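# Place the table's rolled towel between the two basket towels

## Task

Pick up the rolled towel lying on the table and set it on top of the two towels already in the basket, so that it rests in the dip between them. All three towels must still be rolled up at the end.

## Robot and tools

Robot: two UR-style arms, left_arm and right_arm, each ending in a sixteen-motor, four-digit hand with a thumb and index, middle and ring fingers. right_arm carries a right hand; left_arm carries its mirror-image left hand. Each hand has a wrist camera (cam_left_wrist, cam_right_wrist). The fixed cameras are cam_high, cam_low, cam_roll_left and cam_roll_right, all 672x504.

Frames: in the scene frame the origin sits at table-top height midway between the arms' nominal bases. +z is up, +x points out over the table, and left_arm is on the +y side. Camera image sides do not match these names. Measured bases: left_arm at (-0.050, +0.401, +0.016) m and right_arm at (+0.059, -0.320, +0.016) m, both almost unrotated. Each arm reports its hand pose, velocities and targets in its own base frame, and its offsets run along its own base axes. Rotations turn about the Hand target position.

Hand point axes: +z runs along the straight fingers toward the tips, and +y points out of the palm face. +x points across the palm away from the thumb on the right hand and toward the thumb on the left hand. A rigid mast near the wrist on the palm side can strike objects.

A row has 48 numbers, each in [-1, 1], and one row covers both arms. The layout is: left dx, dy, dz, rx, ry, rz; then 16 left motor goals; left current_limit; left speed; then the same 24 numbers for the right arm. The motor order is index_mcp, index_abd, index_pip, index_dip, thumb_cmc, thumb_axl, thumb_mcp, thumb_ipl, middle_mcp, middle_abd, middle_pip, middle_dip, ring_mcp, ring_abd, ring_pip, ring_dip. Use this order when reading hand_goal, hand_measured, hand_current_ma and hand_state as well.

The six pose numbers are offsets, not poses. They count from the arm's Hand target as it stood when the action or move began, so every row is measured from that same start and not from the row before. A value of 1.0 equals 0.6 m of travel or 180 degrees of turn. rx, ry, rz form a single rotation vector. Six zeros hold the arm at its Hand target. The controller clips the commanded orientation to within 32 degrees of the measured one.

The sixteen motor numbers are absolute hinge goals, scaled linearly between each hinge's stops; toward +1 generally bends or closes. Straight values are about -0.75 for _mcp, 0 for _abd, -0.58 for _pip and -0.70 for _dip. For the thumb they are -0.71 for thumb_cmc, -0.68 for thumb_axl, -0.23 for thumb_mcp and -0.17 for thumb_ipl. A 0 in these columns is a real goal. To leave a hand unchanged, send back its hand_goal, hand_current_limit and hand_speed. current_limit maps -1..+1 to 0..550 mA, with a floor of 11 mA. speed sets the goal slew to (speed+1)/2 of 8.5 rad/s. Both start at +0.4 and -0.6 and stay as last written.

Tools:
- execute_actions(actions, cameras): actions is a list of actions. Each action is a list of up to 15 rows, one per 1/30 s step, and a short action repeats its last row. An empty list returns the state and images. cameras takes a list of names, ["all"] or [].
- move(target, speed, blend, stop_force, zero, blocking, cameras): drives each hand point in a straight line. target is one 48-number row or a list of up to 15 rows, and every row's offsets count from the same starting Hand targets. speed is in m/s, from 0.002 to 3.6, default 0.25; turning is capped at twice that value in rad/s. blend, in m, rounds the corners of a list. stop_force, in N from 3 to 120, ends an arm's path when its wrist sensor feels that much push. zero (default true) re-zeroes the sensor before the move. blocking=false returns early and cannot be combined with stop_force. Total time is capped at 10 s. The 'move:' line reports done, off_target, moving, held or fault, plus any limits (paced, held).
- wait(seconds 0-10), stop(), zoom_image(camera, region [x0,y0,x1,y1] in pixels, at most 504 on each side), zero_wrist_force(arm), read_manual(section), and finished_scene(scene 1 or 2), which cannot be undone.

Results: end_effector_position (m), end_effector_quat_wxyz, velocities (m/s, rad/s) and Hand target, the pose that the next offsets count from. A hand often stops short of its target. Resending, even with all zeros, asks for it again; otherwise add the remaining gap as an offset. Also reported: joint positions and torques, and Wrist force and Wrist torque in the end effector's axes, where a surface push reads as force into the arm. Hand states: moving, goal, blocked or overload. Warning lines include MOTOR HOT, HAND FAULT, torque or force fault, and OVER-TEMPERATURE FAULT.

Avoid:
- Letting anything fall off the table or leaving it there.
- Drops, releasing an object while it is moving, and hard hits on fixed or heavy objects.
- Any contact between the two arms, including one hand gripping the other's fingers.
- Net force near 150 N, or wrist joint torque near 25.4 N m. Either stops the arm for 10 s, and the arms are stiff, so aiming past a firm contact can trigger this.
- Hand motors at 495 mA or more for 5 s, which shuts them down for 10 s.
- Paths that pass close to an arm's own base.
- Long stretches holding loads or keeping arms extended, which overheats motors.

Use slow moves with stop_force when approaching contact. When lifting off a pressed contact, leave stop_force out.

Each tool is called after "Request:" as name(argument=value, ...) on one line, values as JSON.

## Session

Request:
execute_actions(actions=[])

Scene clock: 0.00 s.
left_arm: end_effector_position=(+0.6004, -0.1627, +0.2571) hand_goal=(-0.754, +0.000, -0.576, -0.696, -0.714, -0.678, -0.226, -0.168, -0.754, +0.000, -0.576, -0.696, -0.754, +0.000, -0.576, -0.696) hand_measured=(-0.754, +0.000, -0.576, -0.696, -0.714, -0.678, -0.226, -0.168, -0.754, +0.000, -0.576, -0.696, -0.754, +0.000, -0.576, -0.696) hand_current_ma=(+0, +0, +0, +0, +0, +0, +0, +0, +0, +0, +0, +0, +0, +0, +0, +0) hand_state=(goal, goal, goal, goal, goal, goal, goal, goal, goal, goal, goal, goal, goal, goal, goal, goal) hand_current_limit=0.40 hand_speed=-0.60 end_effector_quat_wxyz=(-0.181, +0.322, +0.915, +0.163) | right_arm: end_effector_position=(+0.3218, -0.0075, +0.2894) hand_goal=(-0.754, +0.000, -0.576, -0.696, -0.714, -0.678, -0.226, -0.168, -0.754, +0.000, -0.576, -0.696, -0.754, +0.000, -0.576, -0.696) hand_measured=(-0.754, +0.000, -0.576, -0.696, -0.714, -0.678, -0.226, -0.168, -0.754, +0.000, -0.576, -0.696, -0.754, +0.000, -0.576, -0.696) hand_current_ma=(+0, +0, +0, +0, +0, +0, +0, +0, +0, +0, +0, +0, +0, +0, +0, +0) hand_state=(goal, goal, goal, goal, goal, goal, goal, goal, goal, goal, goal, goal, goal, goal, goal, goal) hand_current_limit=0.40 hand_speed=-0.60 end_effector_quat_wxyz=(+0.074, +0.937, +0.037, +0.339)
Joint positions: left_arm=[2.837 -2.076 -1.231 -1.775 1.904 -1.261] | right_arm=[-0.156 -2.319 2.51 -2.471 -1.582 1.331]
Joint velocities: within noise
Joint torques (N m): no reading
Wrist force (N): no reading
Wrist torque (N m): no reading
Wrist force, peak (N): no reading
Hand target: left_arm +0.6004, -0.1627, +0.2571; -0.181, +0.322, +0.915, +0.163 | right_arm +0.3218, -0.0075, +0.2894; +0.074, +0.937, +0.037, +0.339

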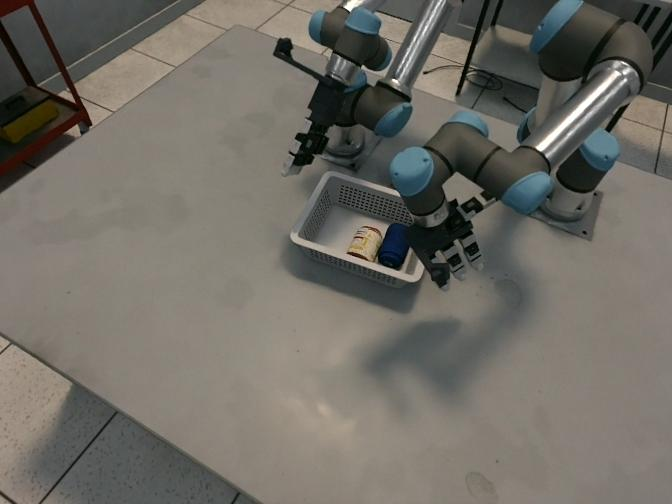

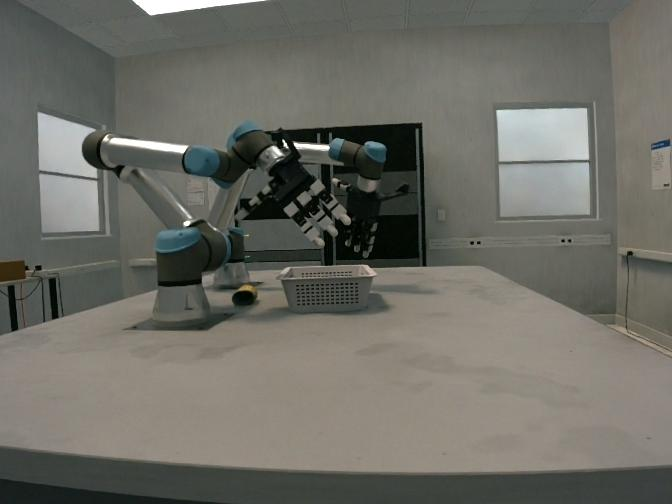

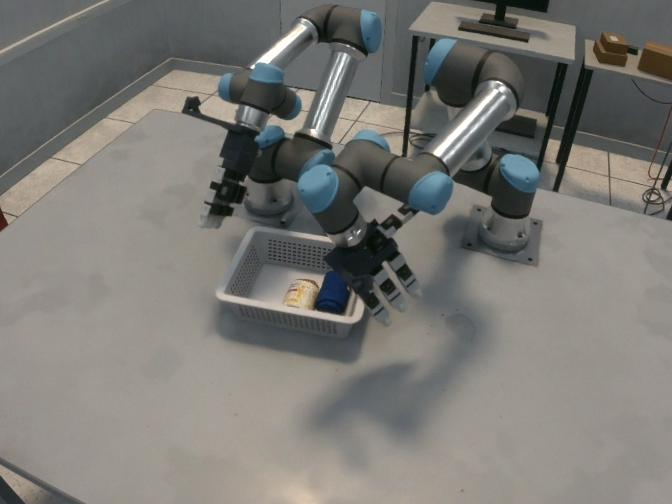

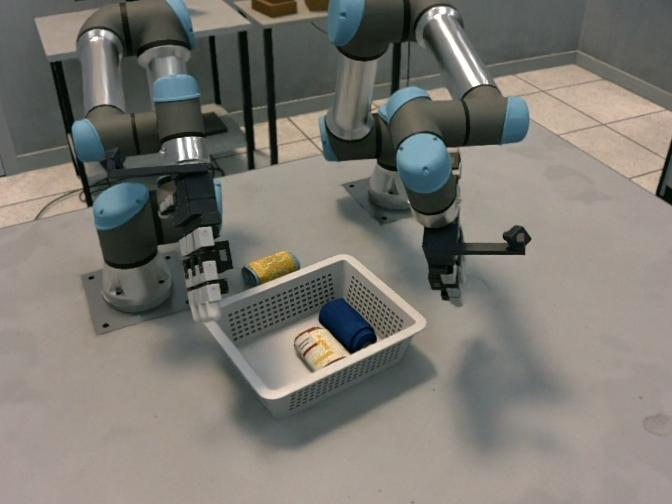

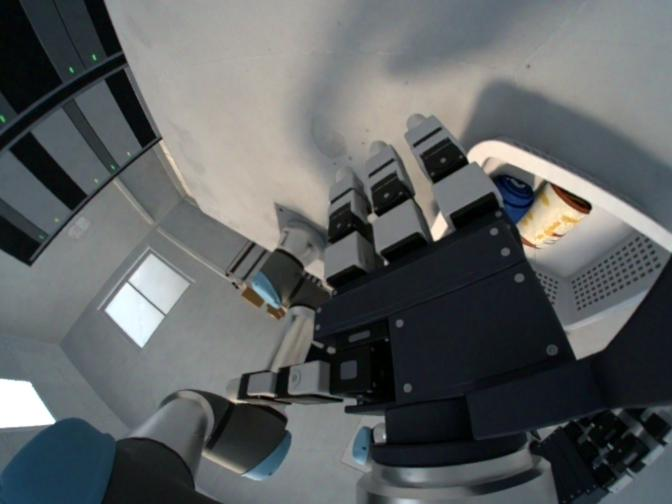

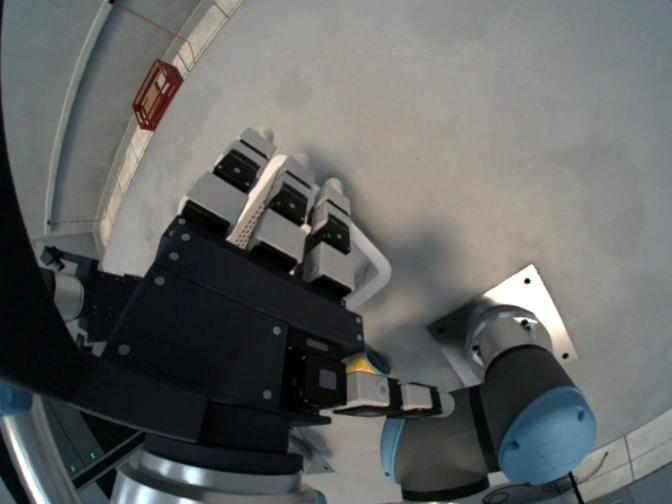

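Request:
move(target=[-0.417, 0.355, 0.238, 0, 0, 0, -0.754, 0.0, -0.576, -0.696, -0.714, -0.678, -0.226, -0.168, -0.754, 0.0, -0.576, -0.696, -0.754, 0.0, -0.576, -0.696, 0.4, -0.6, -0.336, -0.854, 0.02, 0, 0, -0.42, -0.754, 0.0, -0.576, -0.696, -0.714, -0.678, -0.226, -0.168, -0.754, 0.0, -0.576, -0.696, -0.754, 0.0, -0.576, -0.696, 0.4, -0.6], speed=0.35, cameras=["all"])

Request:
zoom_image(camera="cam_high", region=[280, 130, 480, 300])

Request:
zoom_image(camera="cam_roll_right", region=[200, 220, 440, 430])

Request:
zoom_image(camera="cam_low", region=[200, 240, 400, 330])

Scene clock: 2.73 s.
left_arm: end_effector_position=(+0.3502, +0.0503, +0.3998) hand_goal=(-0.754, +0.000, -0.576, -0.696, -0.714, -0.678, -0.226, -0.168, -0.754, +0.000, -0.576, -0.696, -0.754, +0.000, -0.576, -0.696) hand_measured=(-0.754, +0.000, -0.576, -0.696, -0.714, -0.678, -0.224, -0.168, -0.754, +0.000, -0.576, -0.696, -0.754, +0.000, -0.576, -0.696) hand_current_ma=(+0, +0, +0, +0, +0, +0, +1, +0, +0, +0, +0, +0, +0, +0, +0, +0) hand_state=(goal, goal, goal, goal, goal, goal, goal, goal, goal, goal, goal, goal, goal, goal, goal, goal) hand_current_limit=0.40 hand_speed=-0.60 end_effector_quat_wxyz=(-0.182, +0.322, +0.915, +0.163) | right_arm: end_effector_position=(+0.1202, -0.5198, +0.3014) hand_goal=(-0.754, +0.000, -0.576, -0.696, -0.714, -0.678, -0.226, -0.168, -0.754, +0.000, -0.576, -0.696, -0.754, +0.000, -0.576, -0.696) hand_measured=(-0.754, +0.000, -0.576, -0.696, -0.714, -0.678, -0.224, -0.168, -0.754, +0.000, -0.576, -0.696, -0.754, +0.000, -0.576, -0.696) hand_current_ma=(+0, +0, -4, +0, -1, +4, +10, +2, +0, +0, -4, +0, -1, +0, -4, +0) hand_state=(goal, goal, goal, goal, goal, goal, goal, goal, goal, goal, goal, goal, goal, goal, goal, goal) hand_current_limit=0.40 hand_speed=-0.60 end_effector_quat_wxyz=(+0.266, +0.763, -0.545, +0.223)
Joint positions: left_arm=[3.179 -1.263 -1.795 -1.89 2.007 -0.908] | right_arm=[-1.404 -1.653 2.115 -2.739 -1.628 1.385]
Joint torques (N m): left_arm=[-1.52 15.41 34.63 3.03 -0.8 0.22] | right_arm=[7.81 -11.02 -30.55 -2.76 -0.54 1.61]
Wrist force (N): left_arm=[-0.2 0.3 -0.2] | right_arm=[0.4 -0.3 -0.3]
Wrist torque (N m): left_arm=[0.10 0.01 0.06] | right_arm=[-0.01 -0.02 0.00]
Wrist force, peak (N): left_arm=[1.4 0.4 -0.2] | right_arm=[1.9 2.1 1.4]
Hand target: left_arm +0.3502, +0.0503, +0.3999; -0.181, +0.322, +0.915, +0.163 | right_arm +0.1202, -0.5199, +0.3014; +0.266, +0.763, -0.545, +0.223
Off the commanded pose: left_arm 0.000 m, 0 deg | right_arm 0.000 m, 0 deg.
move: done

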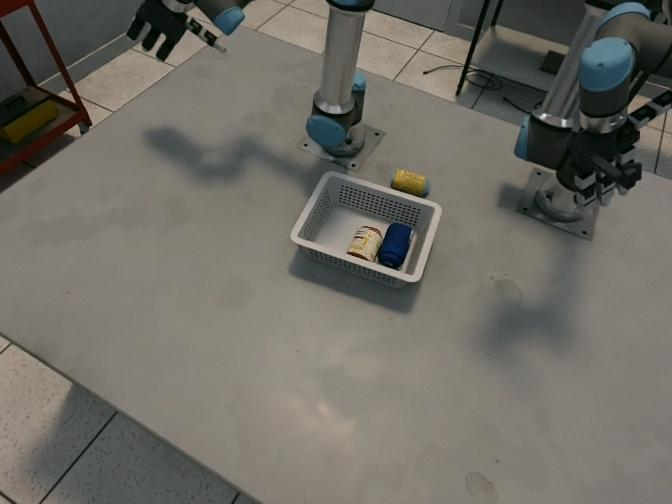

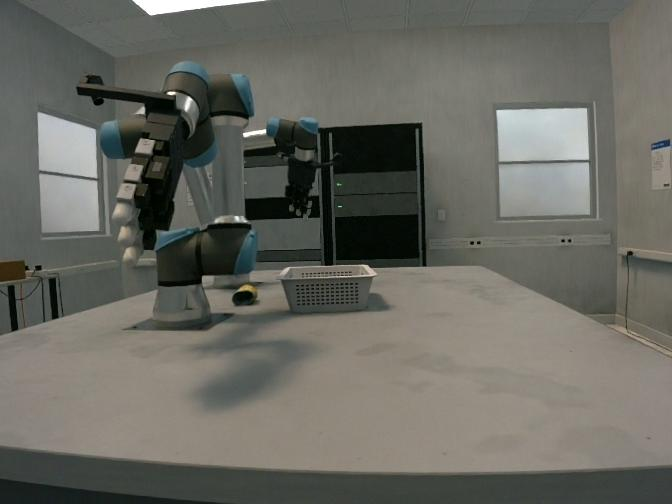

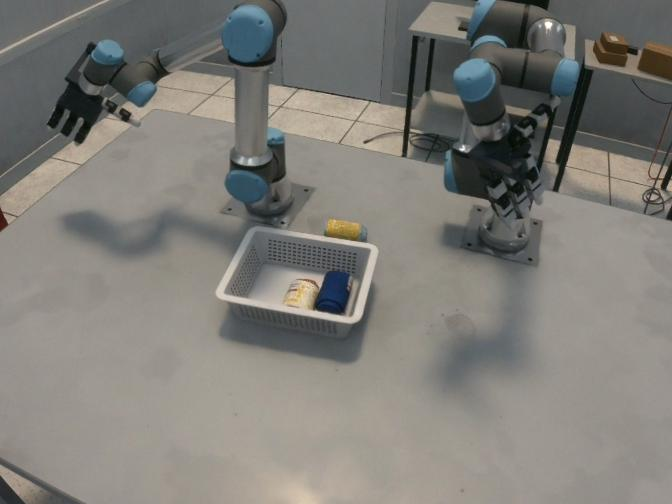

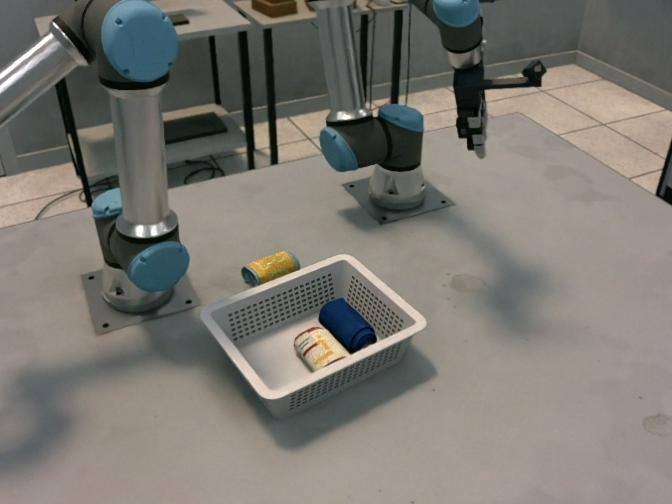

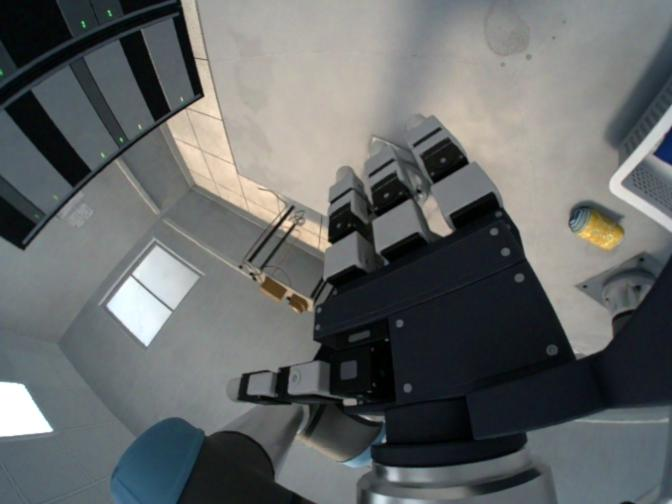

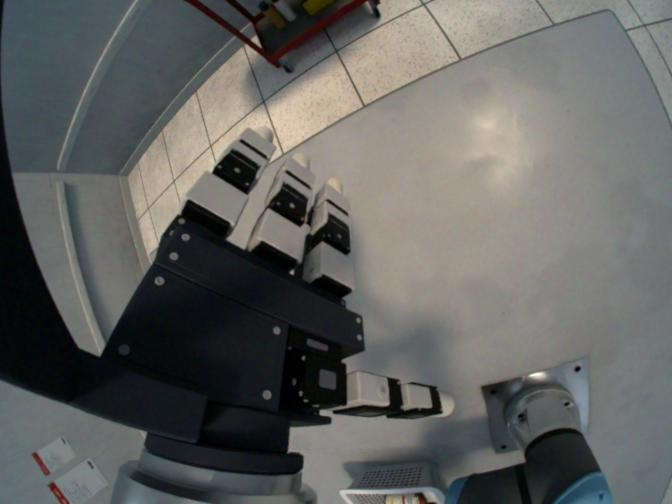

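Scaled by 2.520 from the camera's 672x504 image, which has a finer 960x720 frame.

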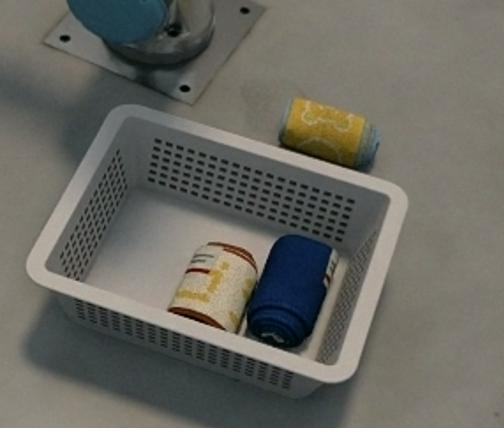

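Scaled by 2.100 from the camera's 672x504 image, which has a finer 960x720 frame.

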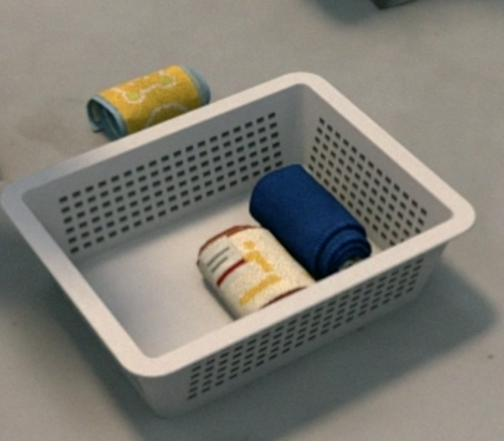

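Scaled by 2.520 from the camera's 672x504 image, which has a finer 960x720 frame.

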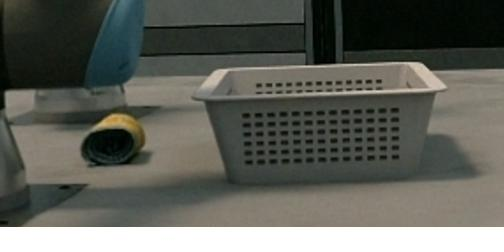

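Request:
zoom_image(camera="cam_high", region=[335, 210, 425, 300])

Request:
zoom_image(camera="cam_high", region=[375, 150, 445, 220])

Request:
zoom_image(camera="cam_low", region=[220, 270, 280, 320])

Request:
zoom_image(camera="cam_roll_right", region=[230, 230, 330, 310])

Request:
zoom_image(camera="cam_left_wrist", region=[540, 180, 660, 280])

Request:
zoom_image(camera="cam_roll_left", region=[270, 210, 390, 330])

Scaled by 5.600 from the camera's 672x504 image, which has a finer 960x720 frame.

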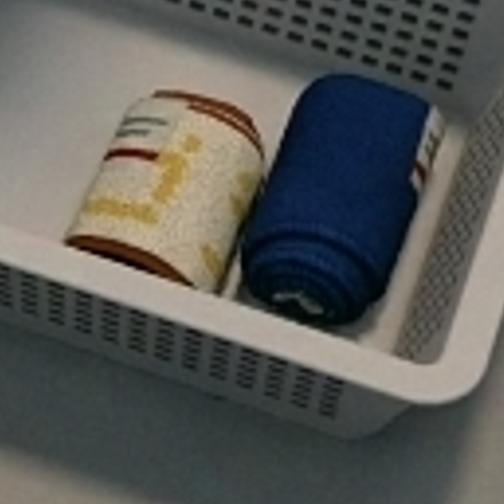

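Scaled by 7.200 from the camera's 672x504 image, which has a finer 960x720 frame.

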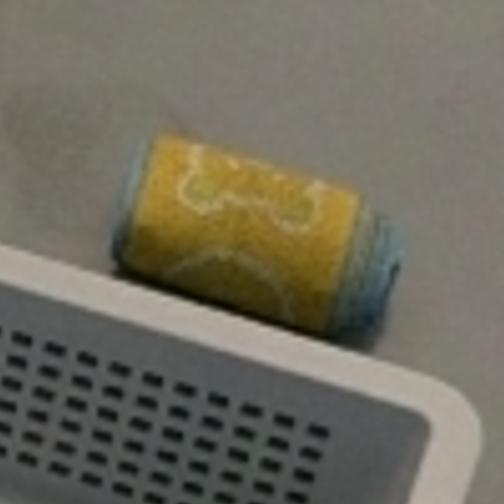

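Scaled by 8.400 from the camera's 672x504 image, which has a finer 960x720 frame.

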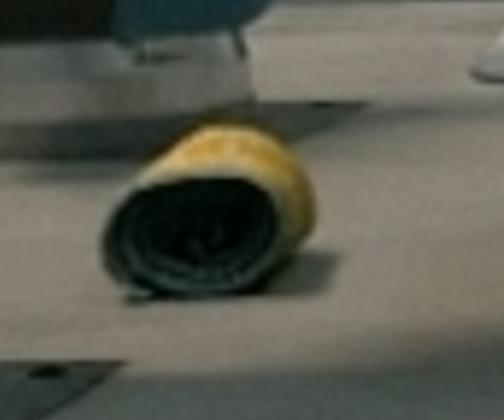

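Scaled by 5.040 from the camera's 672x504 image, which has a finer 960x720 frame.

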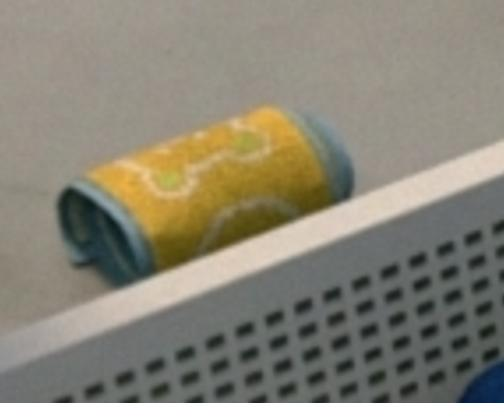

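Scaled by 4.200 from the camera's 672x504 image, which has a finer 960x720 frame.

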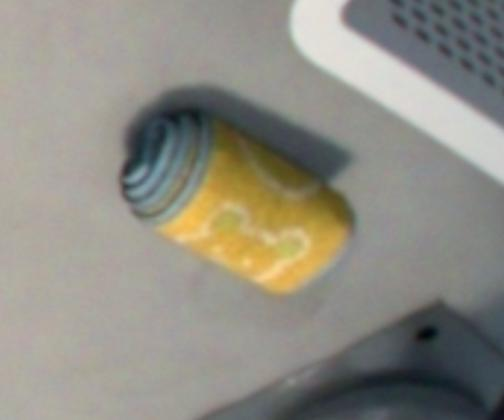

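Scaled by 4.200 from the camera's 672x504 image, which has a finer 960x720 frame.

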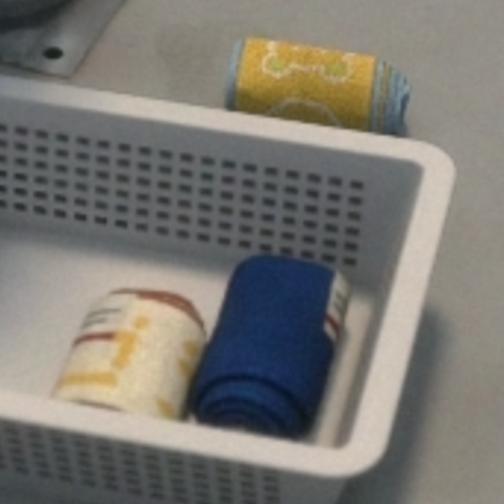

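Request:
move(target=[-0.288, -0.8345, -0.25, -0.2363, -0.3209, 0.7063, -0.973, 0.0, -0.066, 0.899, 0.829, -0.678, 0.0, -0.168, -0.973, 0.0, -0.066, 0.899, -0.973, 0.0, -0.066, 0.899, 0.2, -0.6, 0, 0, 0, 0, 0, 0, -0.754, 0.0, -0.576, -0.696, -0.714, -0.678, -0.226, -0.168, -0.754, 0.0, -0.576, -0.696, -0.754, 0.0, -0.576, -0.696, 0.4, -0.6], speed=0.4, cameras=["all"])

Request:
zoom_image(camera="cam_high", region=[340, 70, 460, 210])

Request:
zoom_image(camera="cam_low", region=[200, 200, 320, 320])

Scene clock: 9.03 s.
left_arm: end_effector_position=(+0.1774, -0.4504, +0.2499) hand_goal=(-0.974, +0.000, -0.066, +0.898, +0.828, -0.678, +0.000, -0.168, -0.974, +0.000, -0.066, +0.898, -0.974, +0.000, -0.066, +0.898) hand_measured=(-0.970, +0.000, -0.068, +0.896, +0.826, -0.678, +0.002, -0.168, -0.968, +0.000, -0.068, +0.894, -0.968, +0.000, -0.068, +0.896) hand_current_ma=(+3, +0, -1, -1, -1, +0, +1, +0, +3, +0, -1, -1, +4, +0, -1, -1) hand_state=(goal, goal, goal, goal, goal, goal, goal, goal, goal, goal, goal, goal, goal, goal, goal, goal) hand_current_limit=0.20 hand_speed=-0.60 end_effector_quat_wxyz=(-0.247, +0.679, -0.650, +0.237) end_effector_velocity=(+0.000, +0.000, +0.001) end_effector_angular_velocity=(-0.002, -0.003, +0.004) | right_arm: end_effector_position=(+0.1202, -0.5199, +0.3014) hand_goal=(-0.754, +0.000, -0.576, -0.696, -0.714, -0.678, -0.226, -0.168, -0.754, +0.000, -0.576, -0.696, -0.754, +0.000, -0.576, -0.696) hand_measured=(-0.754, +0.000, -0.576, -0.696, -0.714, -0.678, -0.224, -0.168, -0.754, +0.000, -0.576, -0.696, -0.754, +0.000, -0.576, -0.696) hand_current_ma=(+0, +0, -4, +0, -1, +4, +10, +2, +0, +0, -4, +0, -1, +0, -4, +0) hand_state=(goal, goal, goal, goal, goal, goal, goal, goal, goal, goal, goal, goal, goal, goal, goal, goal) hand_current_limit=0.40 hand_speed=-0.60 end_effector_quat_wxyz=(+0.266, +0.763, -0.545, +0.223)
Joint positions: left_arm=[2.092 -1.481 -2.029 -0.834 2.179 -4.118] | right_arm=[-1.404 -1.653 2.114 -2.739 -1.629 1.385]
Joint velocities: left_arm=[0 0.002 -0.001 0 0.003 -0.005] | right_arm=[within noise]
Joint torques (N m): left_arm=[-6.64 24.67 11.76 3.93 2.03 -1.95] | right_arm=[10.97 -11.42 -29.68 -5.77 -1.65 1.91]
Wrist force (N): left_arm=[-1.1 -1.2 -0.5] | right_arm=[0.4 0.1 -0.3]
Wrist torque (N m): left_arm=[-0.09 0.25 0.05] | right_arm=[0.03 -0.02 0.00]
Wrist force, peak (N): left_arm=[-1.0 -1.6 -1.0] | right_arm=[0.7 0.2 -0.4]
Hand target: left_arm +0.1774, -0.4504, +0.2499; -0.247, +0.678, -0.650, +0.237 | right_arm +0.1202, -0.5199, +0.3014; +0.266, +0.763, -0.545, +0.223
Off the commanded pose: left_arm 0.000 m, 0 deg | right_arm 0.000 m, 0 deg.
move: done

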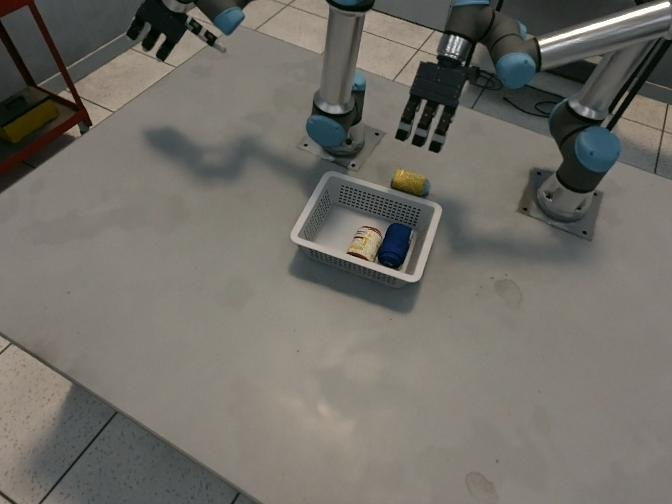

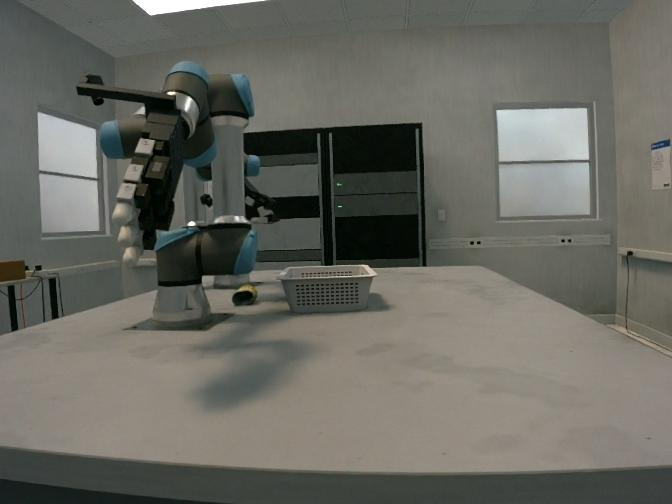

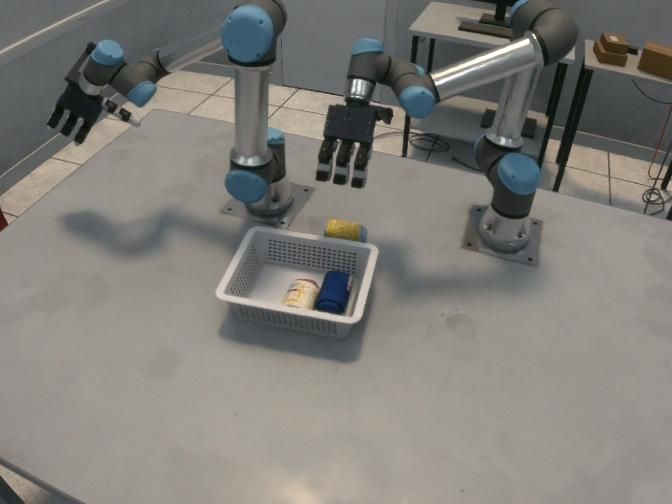

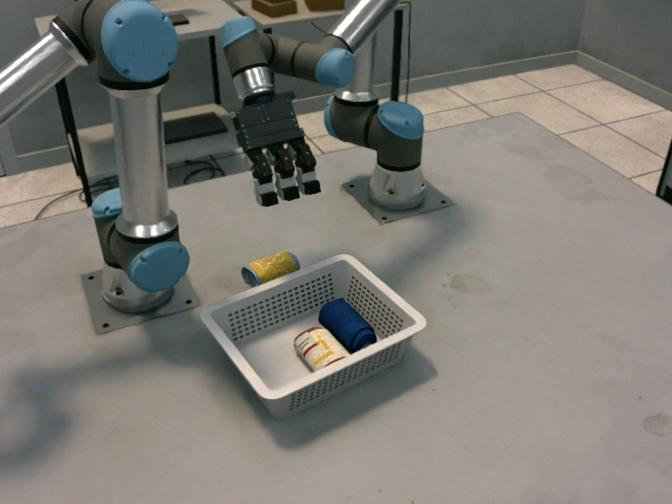

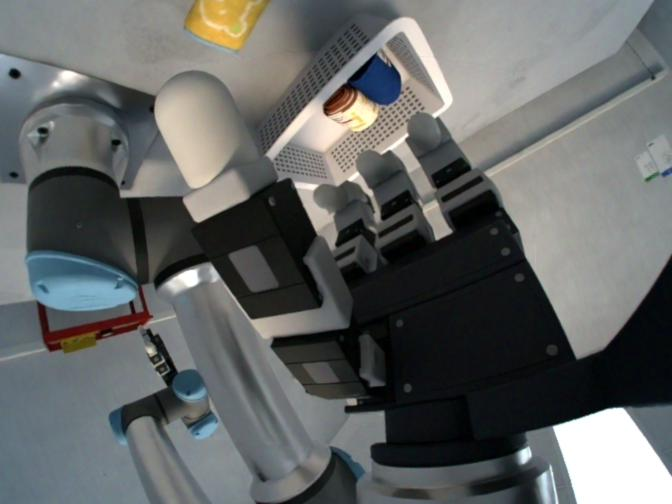

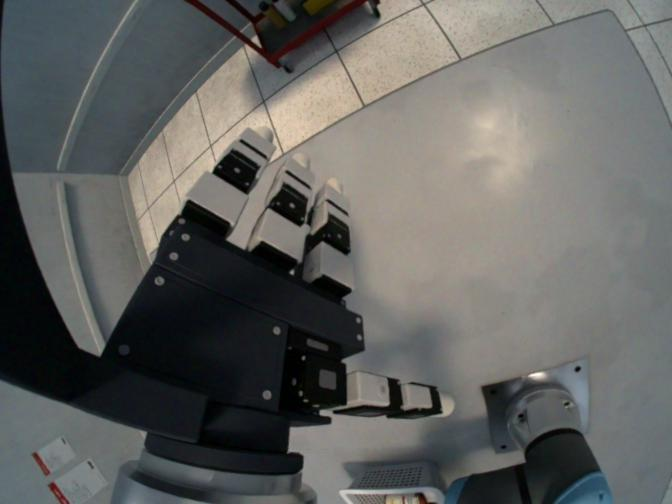

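Scaled by 3.600 from the camera's 672x504 image, which has a finer 960x720 frame.

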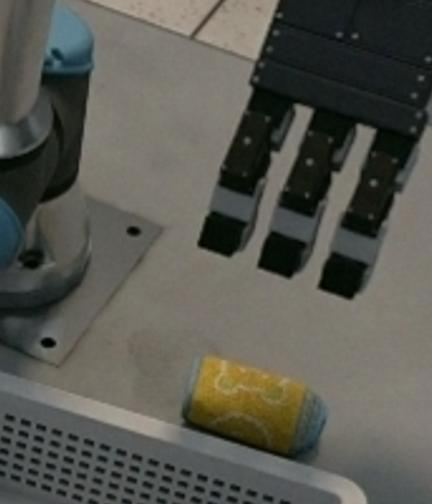

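Scaled by 4.200 from the camera's 672x504 image, which has a finer 960x720 frame.

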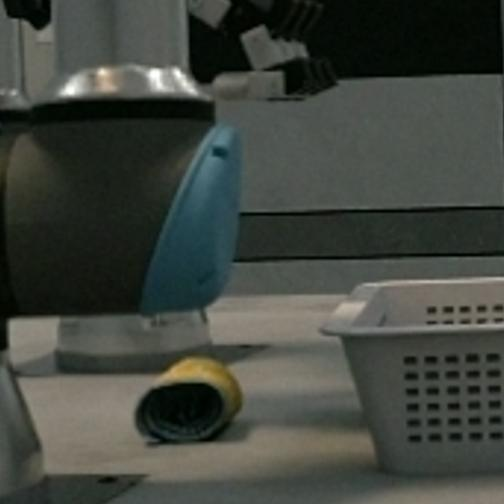

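Request:
move(target=[0, 0, -0.35, 0, 0, 0, -0.973, 0.0, -0.066, 0.899, 0.829, -0.678, 0.0, -0.168, -0.973, 0.0, -0.066, 0.899, -0.973, 0.0, -0.066, 0.899, 0.2, -0.6, 0, 0, 0, 0, 0, 0, -0.754, 0.0, -0.576, -0.696, -0.714, -0.678, -0.226, -0.168, -0.754, 0.0, -0.576, -0.696, -0.754, 0.0, -0.576, -0.696, 0.4, -0.6], speed=0.18, cameras=["cam_high", "cam_low", "cam_left_wrist", "cam_roll_right"])

Request:
zoom_image(camera="cam_left_wrist", region=[140, 0, 540, 250])

Request:
zoom_image(camera="cam_high", region=[360, 120, 460, 220])

Request:
zoom_image(camera="cam_low", region=[210, 230, 310, 320])

Scene clock: 11.03 s.
left_arm: end_effector_position=(+0.1773, -0.4504, +0.0399) hand_goal=(-0.974, +0.000, -0.066, +0.898, +0.828, -0.678, +0.000, -0.168, -0.974, +0.000, -0.066, +0.898, -0.974, +0.000, -0.066, +0.898) hand_measured=(-0.968, +0.000, -0.068, +0.896, +0.826, -0.678, +0.002, -0.168, -0.968, +0.000, -0.068, +0.894, -0.968, +0.000, -0.068, +0.896) hand_current_ma=(+3, +0, -1, -1, -1, +0, +1, +0, +4, +0, -1, -1, +5, +0, -1, -1) hand_state=(goal, goal, goal, goal, goal, goal, goal, goal, goal, goal, goal, goal, goal, goal, goal, goal) hand_current_limit=0.20 hand_speed=-0.60 end_effector_quat_wxyz=(-0.247, +0.678, -0.650, +0.236) | right_arm: end_effector_position=(+0.1202, -0.5199, +0.3014) hand_goal=(-0.754, +0.000, -0.576, -0.696, -0.714, -0.678, -0.226, -0.168, -0.754, +0.000, -0.576, -0.696, -0.754, +0.000, -0.576, -0.696) hand_measured=(-0.754, +0.000, -0.576, -0.696, -0.714, -0.678, -0.224, -0.168, -0.754, +0.000, -0.576, -0.696, -0.754, +0.000, -0.576, -0.696) hand_current_ma=(+0, +0, -4, +0, -1, +4, +10, +2, +0, +0, -4, +0, -1, +0, -4, +0) hand_state=(goal, goal, goal, goal, goal, goal, goal, goal, goal, goal, goal, goal, goal, goal, goal, goal) hand_current_limit=0.40 hand_speed=-0.60 end_effector_quat_wxyz=(+0.266, +0.763, -0.545, +0.223)
Joint positions: left_arm=[2.092 -1.865 -2.298 -0.181 2.179 -4.118] | right_arm=[-1.404 -1.653 2.114 -2.739 -1.629 1.385]
Joint torques (N m): left_arm=[-0.9 16.43 24.19 5.27 -0.49 0.59] | right_arm=[10.51 -11.16 -29.35 -5.6 -1.69 1.82]
Wrist force (N): left_arm=[-1.0 -1.1 -0.5] | right_arm=[0.4 0.2 -0.2]
Wrist torque (N m): left_arm=[-0.09 0.25 0.06] | right_arm=[0.04 -0.03 0.01]
Wrist force, peak (N): left_arm=[-0.9 -2.6 -2.0] | right_arm=[0.6 0.3 -0.4]
Hand target: left_arm +0.1774, -0.4504, +0.0399; -0.247, +0.678, -0.650, +0.237 | right_arm +0.1202, -0.5199, +0.3014; +0.266, +0.763, -0.545, +0.223
Off the commanded pose: left_arm 0.000 m, 0 deg | right_arm 0.000 m, 0 deg.
move: done
Images, in order (width x height): cam_high 672x504, cam_low 672x504, cam_roll_right 672x504, cam_left_wrist 672x504.

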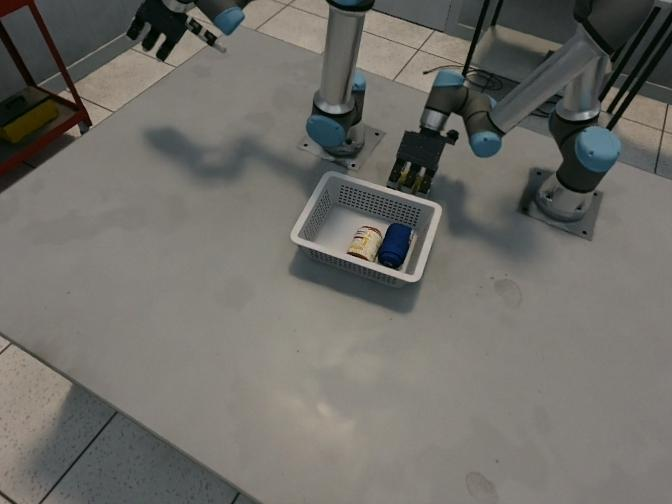

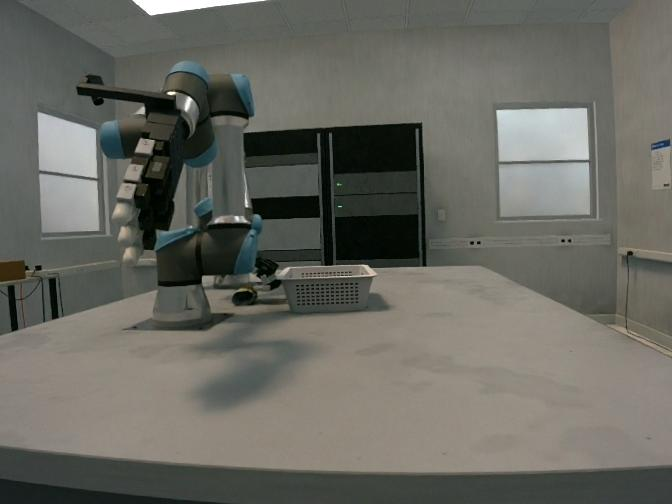

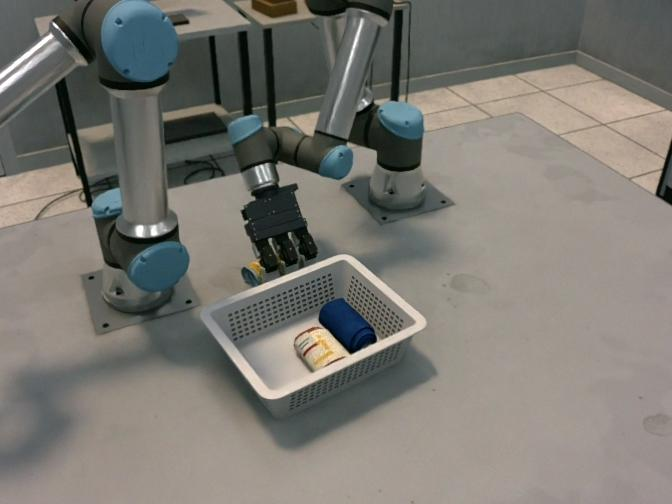

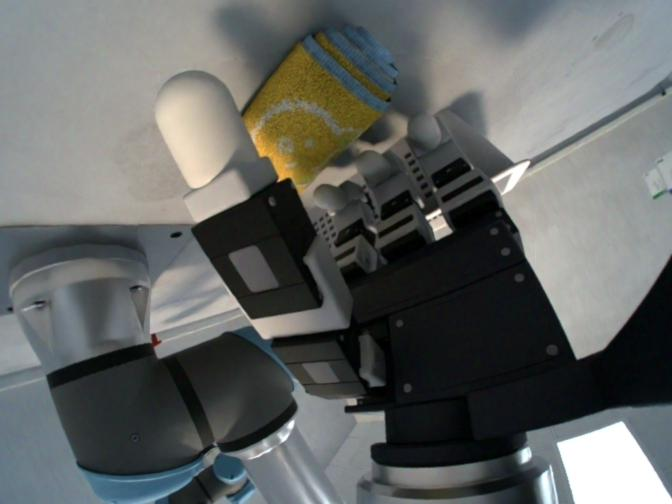

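Scaled by 1.260 from the camera's 672x504 image, which has a finer 960x720 frame.

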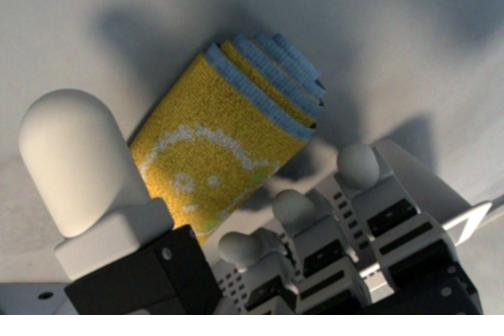

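Scaled by 5.040 from the camera's 672x504 image, which has a finer 960x720 frame.

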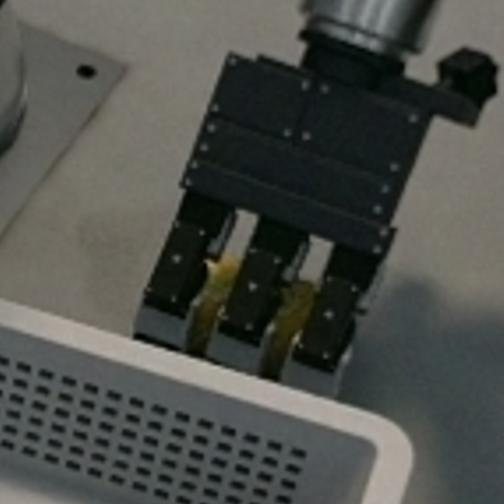

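Scaled by 5.040 from the camera's 672x504 image, which has a finer 960x720 frame.

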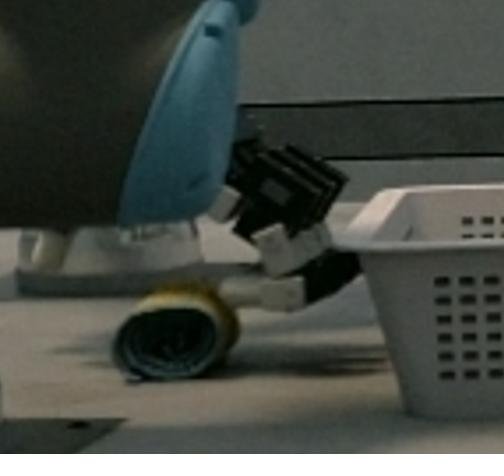

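Request:
move(target=[0.003, 0, -0.048, 0, 0, 0, -0.973, 0.0, -0.066, 0.899, 0.729, -0.678, 0.0, -0.168, -0.973, 0.0, -0.066, 0.899, -0.973, 0.0, -0.066, 0.899, 0.2, -0.6, 0, 0, 0, 0, 0, 0, -0.754, 0.0, -0.576, -0.696, -0.714, -0.678, -0.226, -0.168, -0.754, 0.0, -0.576, -0.696, -0.754, 0.0, -0.576, -0.696, 0.4, -0.6], speed=0.06, stop_force=10)

Request:
move(target=[0, 0, 0, 0, 0, 0, -0.973, 0.0, 0.591, 0.174, 0.729, -0.678, 0.371, -0.168, -0.973, 0.0, 0.591, 0.174, -0.973, 0.0, 0.591, 0.174, 0.0, -0.8, 0, 0, 0, 0, 0, 0, -0.754, 0.0, -0.576, -0.696, -0.714, -0.678, -0.226, -0.168, -0.754, 0.0, -0.576, -0.696, -0.754, 0.0, -0.576, -0.696, 0.4, -0.6], cameras=["cam_high", "cam_low", "cam_left_wrist"])

Request:
zoom_image(camera="cam_left_wrist", region=[140, 0, 540, 250])

Request:
zoom_image(camera="cam_low", region=[210, 230, 310, 320])

Scene clock: 13.37 s.
left_arm: end_effector_position=(+0.1792, -0.4504, +0.0111) hand_goal=(-0.974, +0.000, -0.066, +0.898, +0.728, -0.678, +0.000, -0.168, -0.974, +0.000, -0.066, +0.898, -0.974, +0.000, -0.066, +0.898) hand_measured=(-0.968, +0.000, -0.068, +0.896, +0.730, -0.678, +0.002, -0.168, -0.968, +0.000, -0.068, +0.894, -0.968, +0.000, -0.068, +0.896) hand_current_ma=(+3, +0, -1, -1, +1, +0, +1, +0, +4, +0, -1, -1, +5, +0, -1, -1) hand_state=(goal, goal, goal, goal, goal, goal, goal, goal, goal, goal, goal, goal, goal, goal, goal, goal) hand_current_limit=0.20 hand_speed=-0.60 end_effector_quat_wxyz=(-0.247, +0.679, -0.650, +0.237) | right_arm: end_effector_position=(+0.1202, -0.5199, +0.3014) hand_goal=(-0.754, +0.000, -0.576, -0.696, -0.714, -0.678, -0.226, -0.168, -0.754, +0.000, -0.576, -0.696, -0.754, +0.000, -0.576, -0.696) hand_measured=(-0.754, +0.000, -0.576, -0.696, -0.714, -0.678, -0.224, -0.168, -0.754, +0.000, -0.576, -0.696, -0.754, +0.000, -0.576, -0.696) hand_current_ma=(+0, +0, -4, +0, -1, +4, +10, +2, +0, +0, -4, +0, -1, +0, -4, +0) hand_state=(goal, goal, goal, goal, goal, goal, goal, goal, goal, goal, goal, goal, goal, goal, goal, goal) hand_current_limit=0.40 hand_speed=-0.60 end_effector_quat_wxyz=(+0.266, +0.763, -0.545, +0.223)
Joint positions: left_arm=[2.095 -1.947 -2.311 -0.084 2.178 -4.114] | right_arm=[-1.404 -1.653 2.114 -2.739 -1.629 1.385]
Joint torques (N m): left_arm=[-10.83 42.78 23.51 4.8 0.9 -1.44] | right_arm=[11.07 -11.36 -29.55 -5.69 -1.58 1.86]
Wrist force (N): left_arm=[-0.7 -1.2 -0.6] | right_arm=[0.2 0.1 -0.3]
Wrist torque (N m): left_arm=[-0.08 0.20 0.02] | right_arm=[0.03 0.00 -0.02]
Wrist force, peak (N): left_arm=[-1.2 -1.5 -0.9] | right_arm=[0.6 0.2 -0.5]
Hand target: left_arm +0.1792, -0.4504, +0.0111; -0.247, +0.678, -0.650, +0.237 | right_arm +0.1202, -0.5199, +0.3014; +0.266, +0.763, -0.545, +0.223
Off the commanded pose: left_arm 0.000 m, 0 deg | right_arm 0.000 m, 0 deg.
move: done

Scene clock: 14.63 s.
left_arm: end_effector_position=(+0.1792, -0.4504, +0.0111) hand_goal=(-0.974, +0.000, +0.590, +0.174, +0.728, -0.678, +0.370, -0.168, -0.974, +0.000, +0.590, +0.174, -0.974, +0.000, +0.590, +0.174) hand_measured=(-0.978, +0.000, +0.588, +0.192, +0.722, -0.682, +0.332, -0.184, -0.978, +0.000, +0.590, +0.194, -0.968, +0.000, +0.588, +0.182) hand_current_ma=(-3, +0, +0, +18, -3, -2, -86, -26, -3, +0, +0, +24, +4, +0, -1, +5) hand_state=(goal, goal, goal, goal, goal, goal, blocked, goal, goal, goal, goal, blocked, goal, goal, goal, goal) hand_current_limit=0.00 hand_speed=-0.80 end_effector_quat_wxyz=(-0.247, +0.678, -0.650, +0.237) | right_arm: end_effector_position=(+0.1202, -0.5199, +0.3014) hand_goal=(-0.754, +0.000, -0.576, -0.696, -0.714, -0.678, -0.226, -0.168, -0.754, +0.000, -0.576, -0.696, -0.754, +0.000, -0.576, -0.696) hand_measured=(-0.754, +0.000, -0.576, -0.696, -0.714, -0.678, -0.224, -0.168, -0.754, +0.000, -0.576, -0.696, -0.754, +0.000, -0.576, -0.696) hand_current_ma=(+0, +0, -4, +0, -1, +4, +10, +2, +0, +0, -4, +0, -1, +0, -4, +0) hand_state=(goal, goal, goal, goal, goal, goal, goal, goal, goal, goal, goal, goal, goal, goal, goal, goal) hand_current_limit=0.40 hand_speed=-0.60 end_effector_quat_wxyz=(+0.266, +0.763, -0.545, +0.223)
Joint positions: left_arm=[2.095 -1.947 -2.311 -0.084 2.178 -4.114] | right_arm=[-1.404 -1.653 2.114 -2.739 -1.629 1.385]
Joint torques (N m): left_arm=[-11.61 39.13 21.1 3.31 1.47 -1.4] | right_arm=[10.64 -11.78 -29.18 -5.53 -1.66 1.78]
Wrist force (N): left_arm=[-0.9 -4.3 -2.7] | right_arm=[0.2 0.4 -0.2]
Wrist torque (N m): left_arm=[-0.02 0.20 0.04] | right_arm=[0.07 -0.01 0.00]
Wrist force, peak (N): left_arm=[-1.0 -5.4 -3.5] | right_arm=[0.6 0.2 -0.5]
Hand target: left_arm +0.1792, -0.4504, +0.0111; -0.247, +0.678, -0.650, +0.237 | right_arm +0.1202, -0.5199, +0.3014; +0.266, +0.763, -0.545, +0.223
Off the commanded pose: left_arm 0.000 m, 0 deg | right_arm 0.000 m, 0 deg.
move: done
Images, in order (width x height): cam_high 672x504, cam_low 672x504, cam_left_wrist 672x504.

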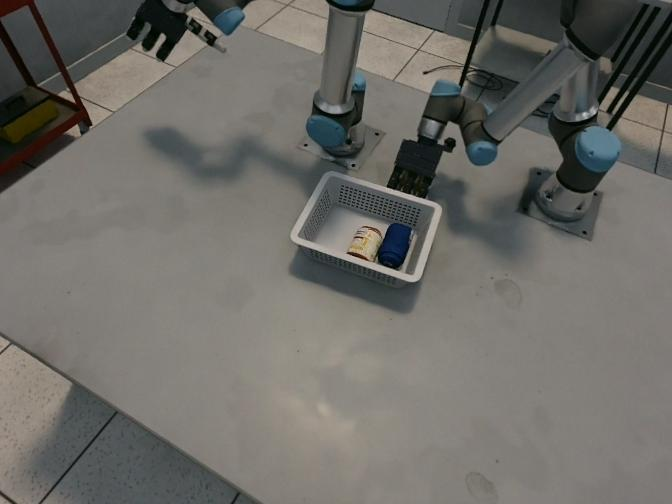

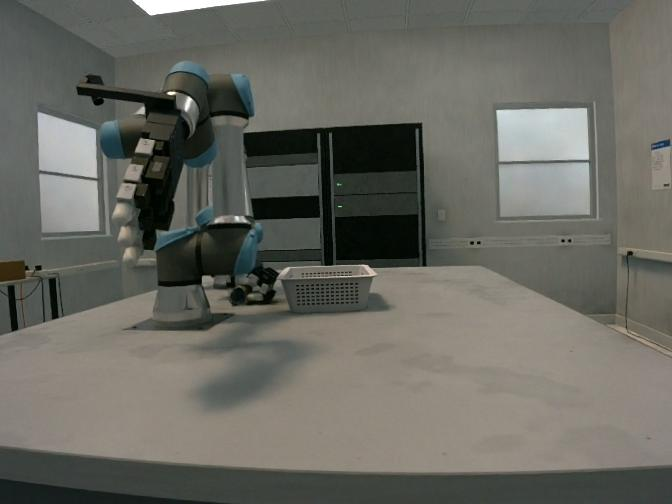

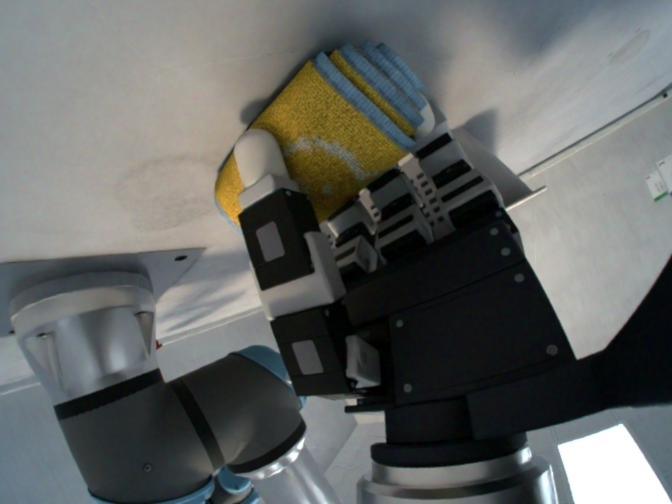

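Scaled by 1.260 from the camera's 672x504 image, which has a finer 960x720 frame.

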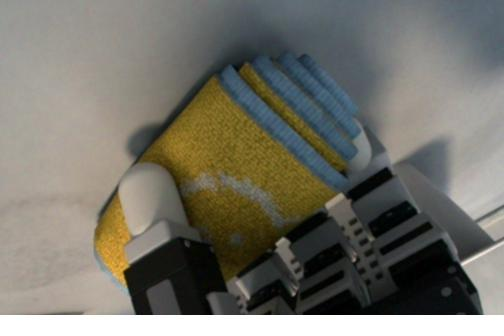

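Scaled by 5.040 from the camera's 672x504 image, which has a finer 960x720 frame.

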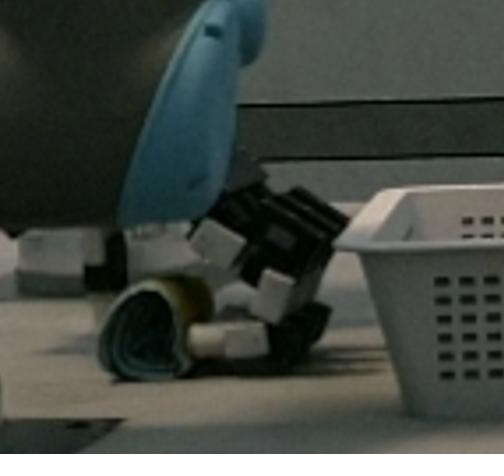

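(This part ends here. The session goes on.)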